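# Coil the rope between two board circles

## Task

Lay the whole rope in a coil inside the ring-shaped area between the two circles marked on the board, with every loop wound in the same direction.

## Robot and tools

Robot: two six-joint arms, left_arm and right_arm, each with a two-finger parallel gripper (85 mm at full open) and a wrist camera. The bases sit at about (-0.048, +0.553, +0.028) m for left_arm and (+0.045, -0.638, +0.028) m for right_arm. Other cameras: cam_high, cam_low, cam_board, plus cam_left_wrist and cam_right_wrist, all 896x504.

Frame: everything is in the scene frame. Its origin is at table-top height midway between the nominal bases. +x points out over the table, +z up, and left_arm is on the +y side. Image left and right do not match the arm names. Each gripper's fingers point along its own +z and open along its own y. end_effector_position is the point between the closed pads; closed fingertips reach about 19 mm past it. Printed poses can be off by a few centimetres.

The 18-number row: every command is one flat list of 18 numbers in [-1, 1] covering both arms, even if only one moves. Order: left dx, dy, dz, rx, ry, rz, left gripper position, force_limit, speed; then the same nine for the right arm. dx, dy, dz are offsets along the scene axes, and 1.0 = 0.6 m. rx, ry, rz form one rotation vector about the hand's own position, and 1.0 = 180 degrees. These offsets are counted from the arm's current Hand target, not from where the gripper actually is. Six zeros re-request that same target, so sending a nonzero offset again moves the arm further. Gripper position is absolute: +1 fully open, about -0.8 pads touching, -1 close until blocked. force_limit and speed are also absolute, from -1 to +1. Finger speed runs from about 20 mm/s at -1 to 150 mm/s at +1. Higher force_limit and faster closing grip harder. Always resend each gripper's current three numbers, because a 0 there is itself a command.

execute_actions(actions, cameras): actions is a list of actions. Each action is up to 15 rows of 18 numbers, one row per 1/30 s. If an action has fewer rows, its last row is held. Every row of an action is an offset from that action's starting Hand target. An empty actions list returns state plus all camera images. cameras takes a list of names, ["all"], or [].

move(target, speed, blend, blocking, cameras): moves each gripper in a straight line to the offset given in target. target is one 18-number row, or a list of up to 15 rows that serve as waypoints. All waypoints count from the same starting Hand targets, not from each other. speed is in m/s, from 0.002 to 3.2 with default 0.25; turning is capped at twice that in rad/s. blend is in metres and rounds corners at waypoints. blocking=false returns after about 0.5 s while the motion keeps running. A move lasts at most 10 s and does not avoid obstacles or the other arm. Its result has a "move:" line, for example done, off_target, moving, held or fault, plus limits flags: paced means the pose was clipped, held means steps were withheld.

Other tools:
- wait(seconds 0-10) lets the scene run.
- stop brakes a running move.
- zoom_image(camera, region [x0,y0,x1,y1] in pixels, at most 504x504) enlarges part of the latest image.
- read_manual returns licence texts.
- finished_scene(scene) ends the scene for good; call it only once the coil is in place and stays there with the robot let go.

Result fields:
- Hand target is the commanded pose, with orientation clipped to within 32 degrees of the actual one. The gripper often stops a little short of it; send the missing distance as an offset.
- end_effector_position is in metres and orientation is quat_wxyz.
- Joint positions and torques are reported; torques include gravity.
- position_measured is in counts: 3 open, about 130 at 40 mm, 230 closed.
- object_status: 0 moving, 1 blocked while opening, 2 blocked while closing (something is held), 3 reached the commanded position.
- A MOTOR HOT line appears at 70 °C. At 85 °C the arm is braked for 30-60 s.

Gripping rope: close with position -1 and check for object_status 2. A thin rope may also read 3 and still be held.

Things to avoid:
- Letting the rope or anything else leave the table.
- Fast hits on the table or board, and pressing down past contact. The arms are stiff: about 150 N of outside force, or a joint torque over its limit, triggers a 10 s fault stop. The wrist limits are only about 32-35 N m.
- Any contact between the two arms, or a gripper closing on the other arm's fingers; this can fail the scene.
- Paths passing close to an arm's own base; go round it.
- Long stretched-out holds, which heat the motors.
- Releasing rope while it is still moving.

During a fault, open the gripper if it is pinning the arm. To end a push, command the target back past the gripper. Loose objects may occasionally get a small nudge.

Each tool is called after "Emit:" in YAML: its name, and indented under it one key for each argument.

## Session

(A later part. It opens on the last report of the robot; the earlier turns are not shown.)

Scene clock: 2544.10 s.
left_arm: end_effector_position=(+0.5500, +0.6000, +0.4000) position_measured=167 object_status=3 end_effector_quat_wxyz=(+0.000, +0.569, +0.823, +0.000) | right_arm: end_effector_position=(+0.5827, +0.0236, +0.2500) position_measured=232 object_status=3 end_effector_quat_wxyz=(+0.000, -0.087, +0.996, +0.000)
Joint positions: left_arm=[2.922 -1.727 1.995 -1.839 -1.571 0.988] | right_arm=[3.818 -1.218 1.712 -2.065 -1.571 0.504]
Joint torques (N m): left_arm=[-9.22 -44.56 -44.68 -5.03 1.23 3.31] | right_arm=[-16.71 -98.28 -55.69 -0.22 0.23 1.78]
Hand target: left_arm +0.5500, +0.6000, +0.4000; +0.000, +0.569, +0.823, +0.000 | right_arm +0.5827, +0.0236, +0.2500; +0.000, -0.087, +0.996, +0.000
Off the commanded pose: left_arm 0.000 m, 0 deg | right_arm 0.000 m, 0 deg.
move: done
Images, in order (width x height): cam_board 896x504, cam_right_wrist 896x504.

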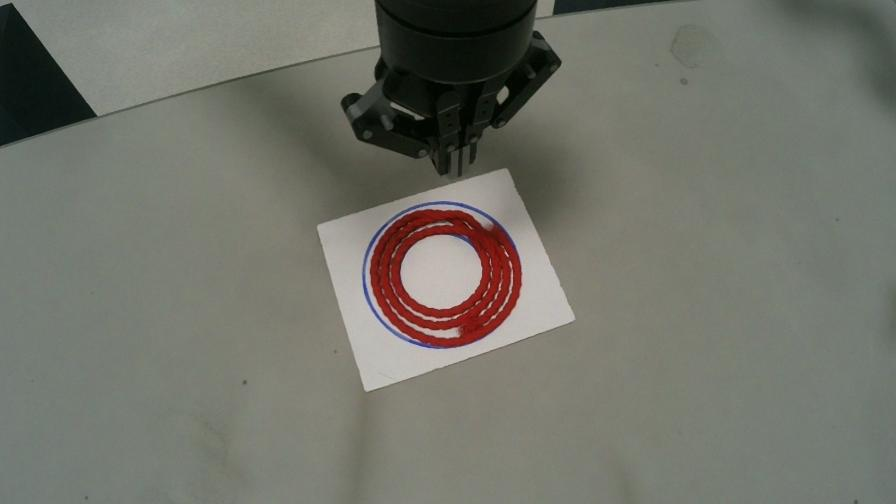

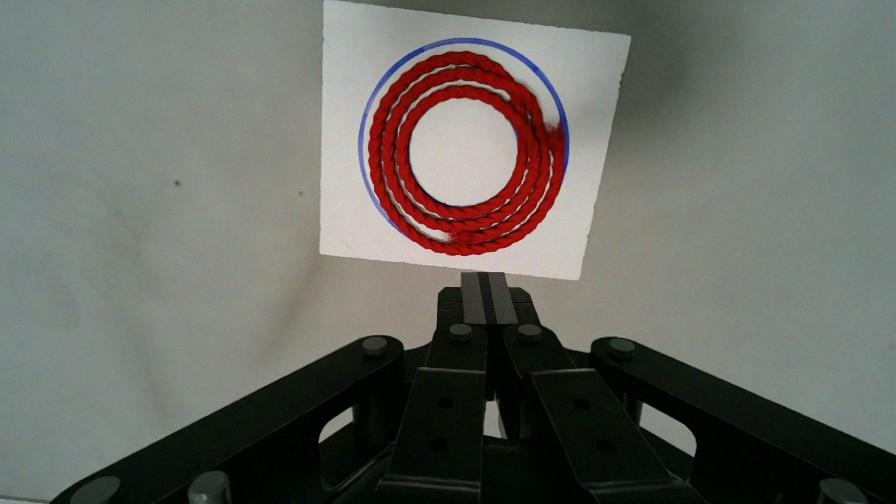

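Emit:
move:
  target:
    - [0,0,0,0,0,0,-0.3,-1,0,-0.0362,-0.0065,-0.2833,0,0,-0.4222,-1,-1,0]
    - [0,0,0,0,0,0,-0.3,-1,0,-0.0362,-0.0065,-0.3683,0,0,-0.4222,-1,-1,0]
    - [0,0,0,0,0,0,-0.3,-1,0,-0.0142,-0.0560,-0.3683,0,0,-0.4222,-1,-1,0]
    - [0,0,0,0,0,0,-0.3,-1,0,-0.0362,-0.0065,-0.3683,0,0,-0.4222,-1,-1,0]
    - [0,0,0,0,0,0,-0.3,-1,0,-0.0362,-0.0065,-0.3683,0,0,-0.6278,-1,-1,0]
    - [0,0,0,0,0,0,-0.3,-1,0,-0.0240,0.0463,-0.3683,0,0,-0.6278,-1,-1,0]
    - [0,0,0,0,0,0,-0.3,-1,0,-0.0362,-0.0065,-0.3683,0,0,-0.6278,-1,-1,0]
    - [0,0,0,0,0,0,-0.3,-1,0,0,0,0,0,0,-0.6278,-1,-1,0]
  speed: [0.45,0.15,0.06,0.15,0.45,0.06,0.15,0.3]
  cameras: ["cam_board"]

Emit:
zoom_image:
  camera: "cam_board"
  region: [340, 170, 550, 380]

Scene clock: 2559.93 s.
left_arm: end_effector_position=(+0.5500, +0.6000, +0.4000) position_measured=167 object_status=3 end_effector_quat_wxyz=(+0.000, +0.569, +0.823, +0.000) | right_arm: end_effector_position=(+0.5827, +0.0235, +0.2499) position_measured=232 object_status=3 end_effector_quat_wxyz=(+0.000, +0.783, +0.622, +0.000)
Joint positions: left_arm=[2.922 -1.727 1.995 -1.839 -1.571 0.988] | right_arm=[3.818 -1.217 1.711 -2.064 -1.571 2.476]
Joint torques (N m): left_arm=[-8.35 -42.04 -45.96 -4.64 0.62 2.83] | right_arm=[-16.72 -97.65 -55.24 0.21 -0.06 -2.05]
Hand target: left_arm +0.5500, +0.6000, +0.4000; +0.000, +0.569, +0.823, +0.000 | right_arm +0.5827, +0.0236, +0.2500; +0.000, +0.783, +0.622, +0.000
Off the commanded pose: left_arm 0.000 m, 0 deg | right_arm 0.000 m, 0 deg.
move: done
Images, in order (width x height): cam_board 896x504.

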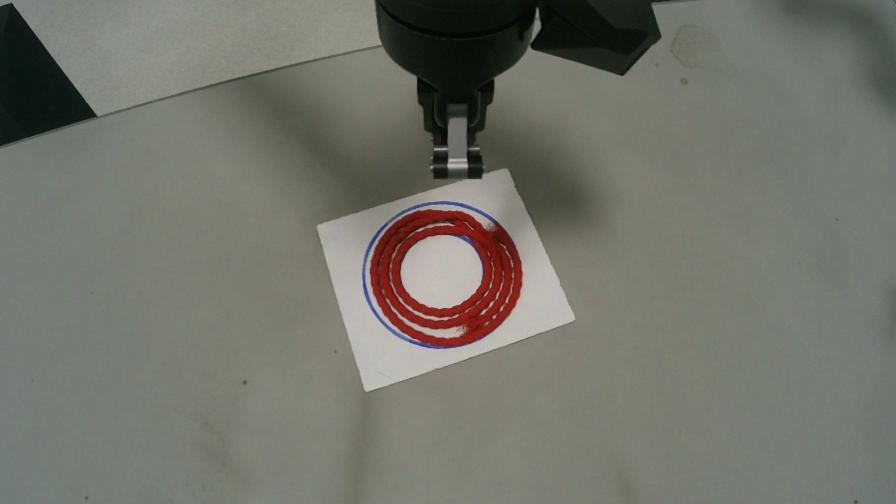

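Scaled by 2.400 from the camera's 896x504 image, which has a finer 1280x720 frame.

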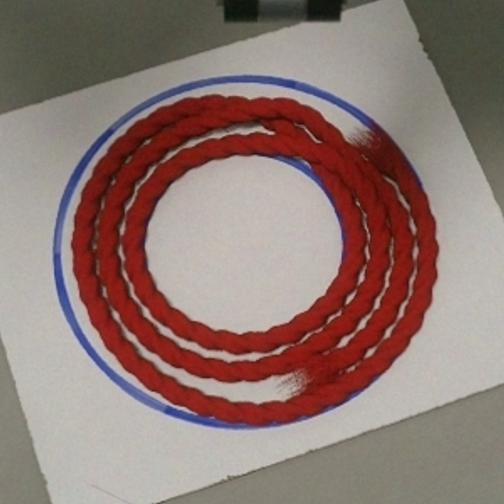

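Emit:
move:
  target:
    - [0,0,0,0,0,0,-0.3,-1,0,0.0452,0.1465,-0.2833,0,0,-0.0833,-1,-1,0]
    - [0,0,0,0,0,0,-0.3,-1,0,0.0452,0.1465,-0.3683,0,0,-0.0833,-1,-1,0]
    - [0,0,0,0,0,0,-0.3,-1,0,0.0338,0.1252,-0.3683,0,0,-0.0833,-1,-1,0]
    - [0,0,0,0,0,0,-0.3,-1,0,0.0382,0.1333,-0.3683,0,0,-0.0833,-1,-1,0]
    - [0,0,0,0,0,0,-0.3,-1,0,0.0382,0.1333,-0.2833,0,0,-0.0833,-1,-1,0]
    - [0,0,0,0,0,0,-0.3,-1,0,0,0,0,0,0,-0.0833,-1,-1,0]
  speed: [0.35,0.2,0.06,0.1,0.2,0.35]
  cameras: ["cam_board"]

Emit:
zoom_image:
  camera: "cam_board"
  region: [340, 170, 550, 380]

Scene clock: 2568.60 s.
left_arm: end_effector_position=(+0.5500, +0.6000, +0.4000) position_measured=167 object_status=3 end_effector_quat_wxyz=(+0.000, +0.569, +0.823, +0.000) | right_arm: end_effector_position=(+0.5827, +0.0236, +0.2499) position_measured=232 object_status=3 end_effector_quat_wxyz=(+0.000, +0.857, +0.515, +0.000)
Joint positions: left_arm=[2.922 -1.727 1.995 -1.839 -1.571 0.988] | right_arm=[3.818 -1.217 1.711 -2.064 -1.571 2.738]
Joint torques (N m): left_arm=[-11.41 -42.95 -45.4 -5.02 0.85 3.31] | right_arm=[-17.21 -95.45 -39.05 -0.39 2.31 -1.99]
Hand target: left_arm +0.5500, +0.6000, +0.4000; +0.000, +0.569, +0.823, +0.000 | right_arm +0.5827, +0.0236, +0.2500; +0.000, +0.857, +0.515, +0.000
Off the commanded pose: left_arm 0.000 m, 0 deg | right_arm 0.000 m, 0 deg.
move: done
Images, in order (width x height): cam_board 896x504.

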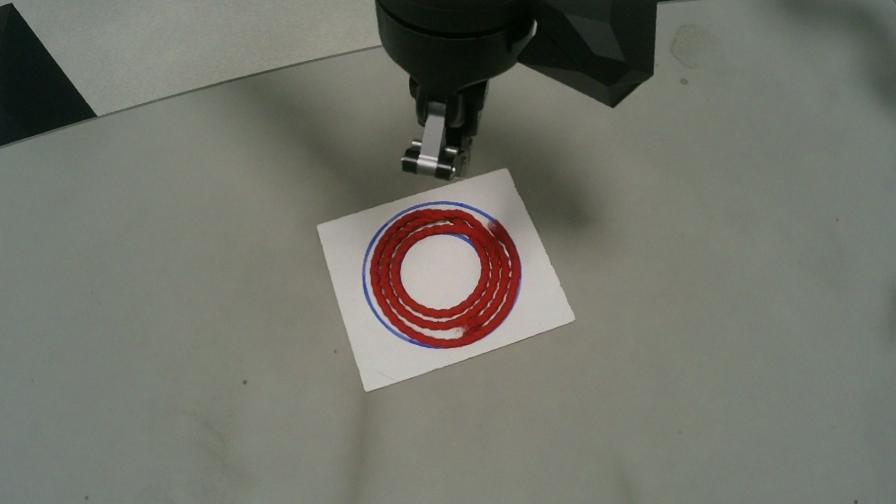

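Scaled by 2.400 from the camera's 896x504 image, which has a finer 1280x720 frame.

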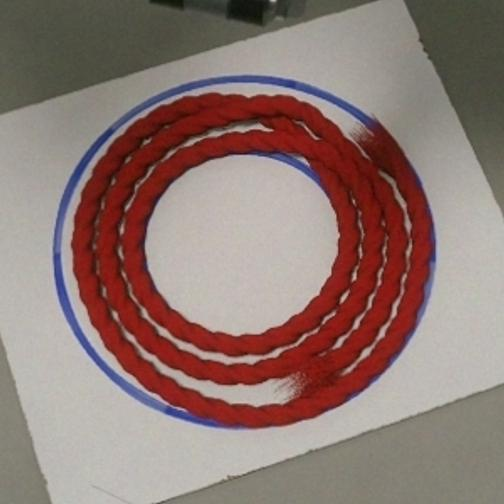

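Emit:
zoom_image:
  camera: "cam_board"
  region: [430, 260, 530, 360]

Scaled by 5.040 from the camera's 896x504 image, which has a finer 1280x720 frame.

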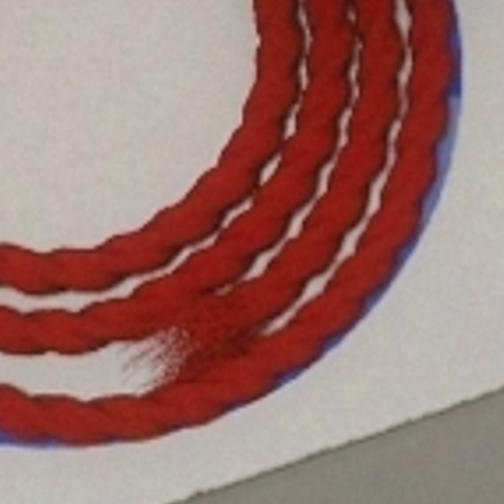

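Emit:
move:
  target:
    - [0,0,0,0,0,0,-0.3,-1,0,0.1370,0.0025,-0.2833,0,0,-0.3278,-1,-1,0]
    - [0,0,0,0,0,0,-0.3,-1,0,0.1370,0.0025,-0.3683,0,0,-0.3278,-1,-1,0]
    - [0,0,0,0,0,0,-0.3,-1,0,0.1145,0.0013,-0.3683,0,0,-0.3278,-1,-1,0]
    - [0,0,0,0,0,0,-0.3,-1,0,0.1237,0.0018,-0.3683,0,0,-0.3278,-1,-1,0]
    - [0,0,0,0,0,0,-0.3,-1,0,0.1237,0.0018,-0.2833,0,0,-0.3278,-1,-1,0]
    - [0,0,0,0,0,0,-0.3,-1,0,0,0,0,0,0,-0.3278,-1,-1,0]
  speed: [0.4,0.2,0.06,0.1,0.2,0.35]
  cameras: ["cam_board"]

Emit:
zoom_image:
  camera: "cam_board"
  region: [350, 190, 540, 360]

Scene clock: 2580.93 s.
left_arm: end_effector_position=(+0.5500, +0.6000, +0.4000) position_measured=167 object_status=3 end_effector_quat_wxyz=(+0.000, +0.569, +0.823, +0.000) | right_arm: end_effector_position=(+0.5828, +0.0236, +0.2499) position_measured=232 object_status=3 end_effector_quat_wxyz=(+0.000, +1.000, +0.026, +0.000)
Joint positions: left_arm=[2.922 -1.727 1.995 -1.839 -1.571 0.988] | right_arm=[3.818 -1.217 1.711 -2.064 -1.571 3.768]
Joint torques (N m): left_arm=[-10.2 -43.39 -45.45 -4.61 1.37 3.5] | right_arm=[31.35 -96.93 -55.57 -0.73 -0.01 1.66]
Hand target: left_arm +0.5500, +0.6000, +0.4000; +0.000, +0.569, +0.823, +0.000 | right_arm +0.5827, +0.0236, +0.2500; +0.000, +1.000, +0.026, +0.000
Off the commanded pose: left_arm 0.000 m, 0 deg | right_arm 0.000 m, 0 deg.
move: done
Images, in order (width x height): cam_board 896x504.

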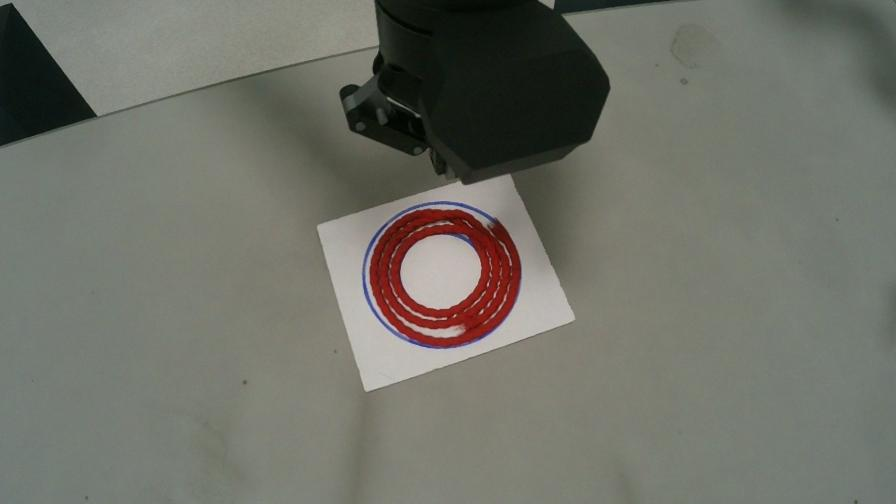

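Scaled by 2.653 from the camera's 896x504 image, which has a finer 1280x720 frame.

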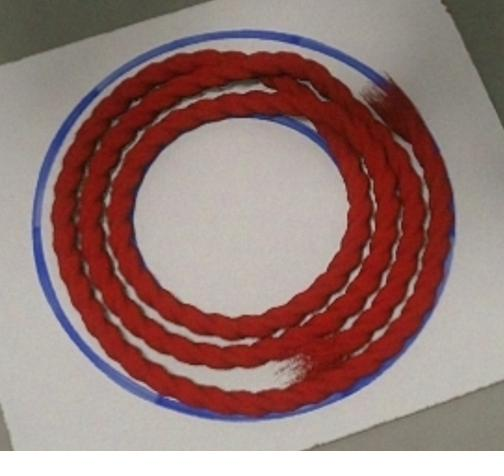

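Emit:
move:
  target:
    - [0,0,0,0,0,0,-0.3,-1,0,-0.1255,0.1420,-0.2833,0,0,-0.3444,-1,-1,0]
    - [0,0,0,0,0,0,-0.3,-1,0,-0.1255,0.1420,-0.3683,0,0,-0.3444,-1,-1,0]
    - [0,0,0,0,0,0,-0.3,-1,0,-0.1103,0.1170,-0.3683,0,0,-0.3444,-1,-1,0]
    - [0,0,0,0,0,0,-0.3,-1,0,-0.1152,0.1250,-0.3683,0,0,-0.3444,-1,-1,0]
    - [0,0,0,0,0,0,-0.3,-1,0,-0.1152,0.1250,-0.2833,0,0,-0.3444,-1,-1,0]
    - [0,0,0,0,0,0,-0.3,-1,0,0,0,0,0,0,-0.3444,-1,-1,0]
  speed: [0.4,0.2,0.06,0.1,0.2,0.35]
  cameras: ["cam_board"]

Emit:
zoom_image:
  camera: "cam_board"
  region: [350, 190, 540, 360]

Scene clock: 2590.27 s.
left_arm: end_effector_position=(+0.5500, +0.6000, +0.4000) position_measured=167 object_status=3 end_effector_quat_wxyz=(+0.000, +0.569, +0.823, +0.000) | right_arm: end_effector_position=(+0.5827, +0.0236, +0.2499) position_measured=232 object_status=3 end_effector_quat_wxyz=(+0.000, +0.870, -0.492, +0.000)
Joint positions: left_arm=[2.922 -1.727 1.995 -1.839 -1.571 0.988] | right_arm=[3.818 -1.218 1.711 -2.065 -1.57 4.85]
Joint torques (N m): left_arm=[-9.2 -44.25 -45.24 -5.17 0.81 3.06] | right_arm=[-16.15 -98.25 -56.03 -0.09 2.34 -2.04]
Hand target: left_arm +0.5500, +0.6000, +0.4000; +0.000, +0.569, +0.823, +0.000 | right_arm +0.5827, +0.0236, +0.2500; +0.000, +0.870, -0.492, +0.000
Off the commanded pose: left_arm 0.000 m, 0 deg | right_arm 0.000 m, 0 deg.
move: done
Images, in order (width x height): cam_board 896x504.

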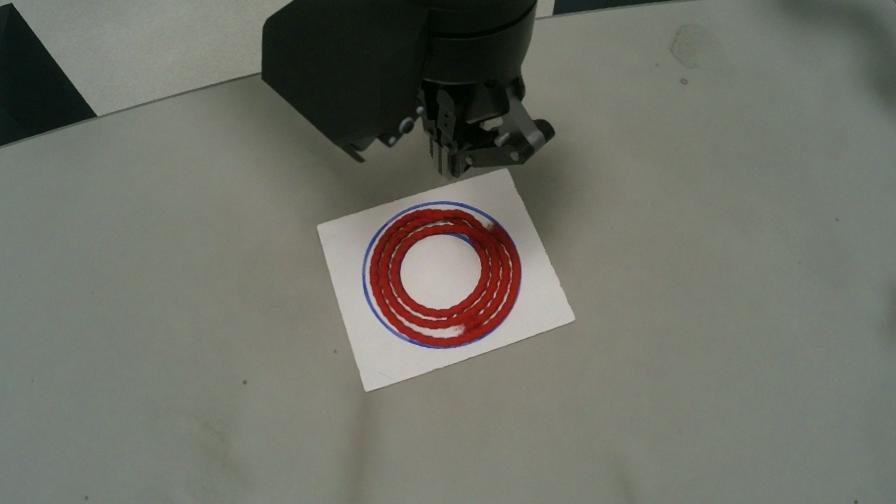

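Scaled by 2.653 from the camera's 896x504 image, which has a finer 1280x720 frame.

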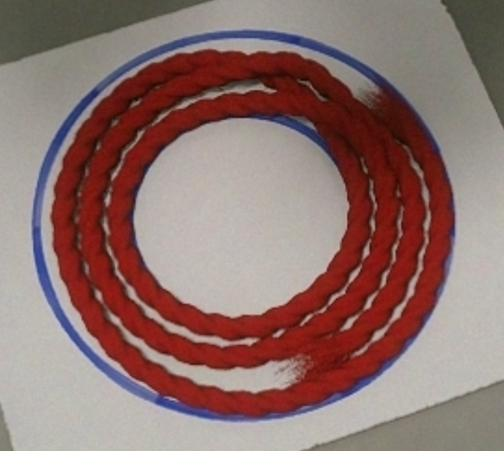

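Emit:
move:
  target: [0,0,0,0,0,0,-0.3,-1,0,-0.2712,-0.3727,0.1,0,0,0,-1,-1,0]
  speed: 0.3
  cameras: ["cam_board"]

Emit:
zoom_image:
  camera: "cam_board"
  region: [350, 190, 540, 360]

Scene clock: 2593.57 s.
left_arm: end_effector_position=(+0.5500, +0.6000, +0.4000) position_measured=167 object_status=3 end_effector_quat_wxyz=(+0.000, +0.569, +0.823, +0.000) | right_arm: end_effector_position=(+0.4200, -0.2000, +0.3100) position_measured=232 object_status=3 end_effector_quat_wxyz=(+0.000, +0.870, -0.492, +0.000)
Joint positions: left_arm=[2.922 -1.727 1.995 -1.839 -1.571 0.988] | right_arm=[3.689 -1.712 2.151 -2.009 -1.57 4.721]
Joint torques (N m): left_arm=[-10.09 -41.88 -45.95 -5.03 1.2 3.55] | right_arm=[-16.26 -50.01 -40.55 -0.29 2.56 -2.08]
Hand target: left_arm +0.5500, +0.6000, +0.4000; +0.000, +0.569, +0.823, +0.000 | right_arm +0.4200, -0.2001, +0.3100; +0.000, +0.870, -0.492, +0.000
Off the commanded pose: left_arm 0.000 m, 0 deg | right_arm 0.000 m, 0 deg.
move: done
Images, in order (width x height): cam_board 896x504.

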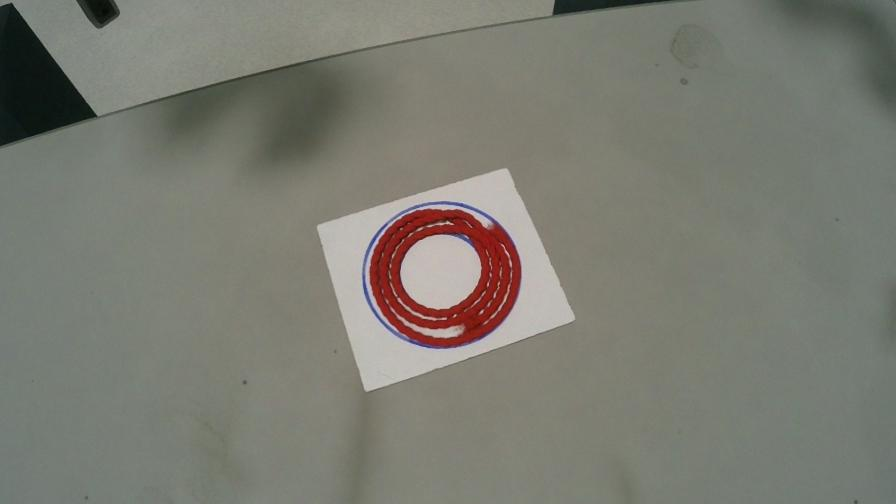

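Scaled by 2.653 from the camera's 896x504 image, which has a finer 1280x720 frame.

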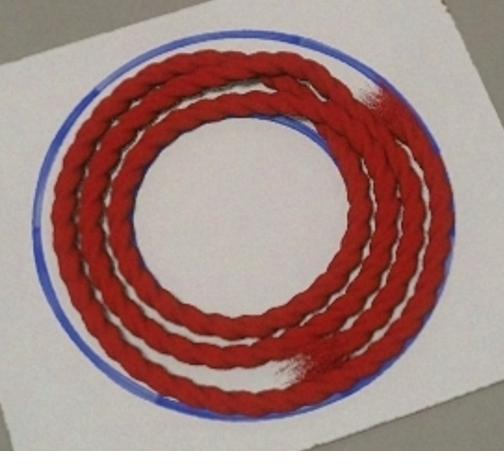

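The rope lies between the two circles, and every turn runs the same way round. Both arms are clear of it, so I'm ending scene 2.

Emit:
finished_scene:
  scene: 2

The scene is finished: the task was done.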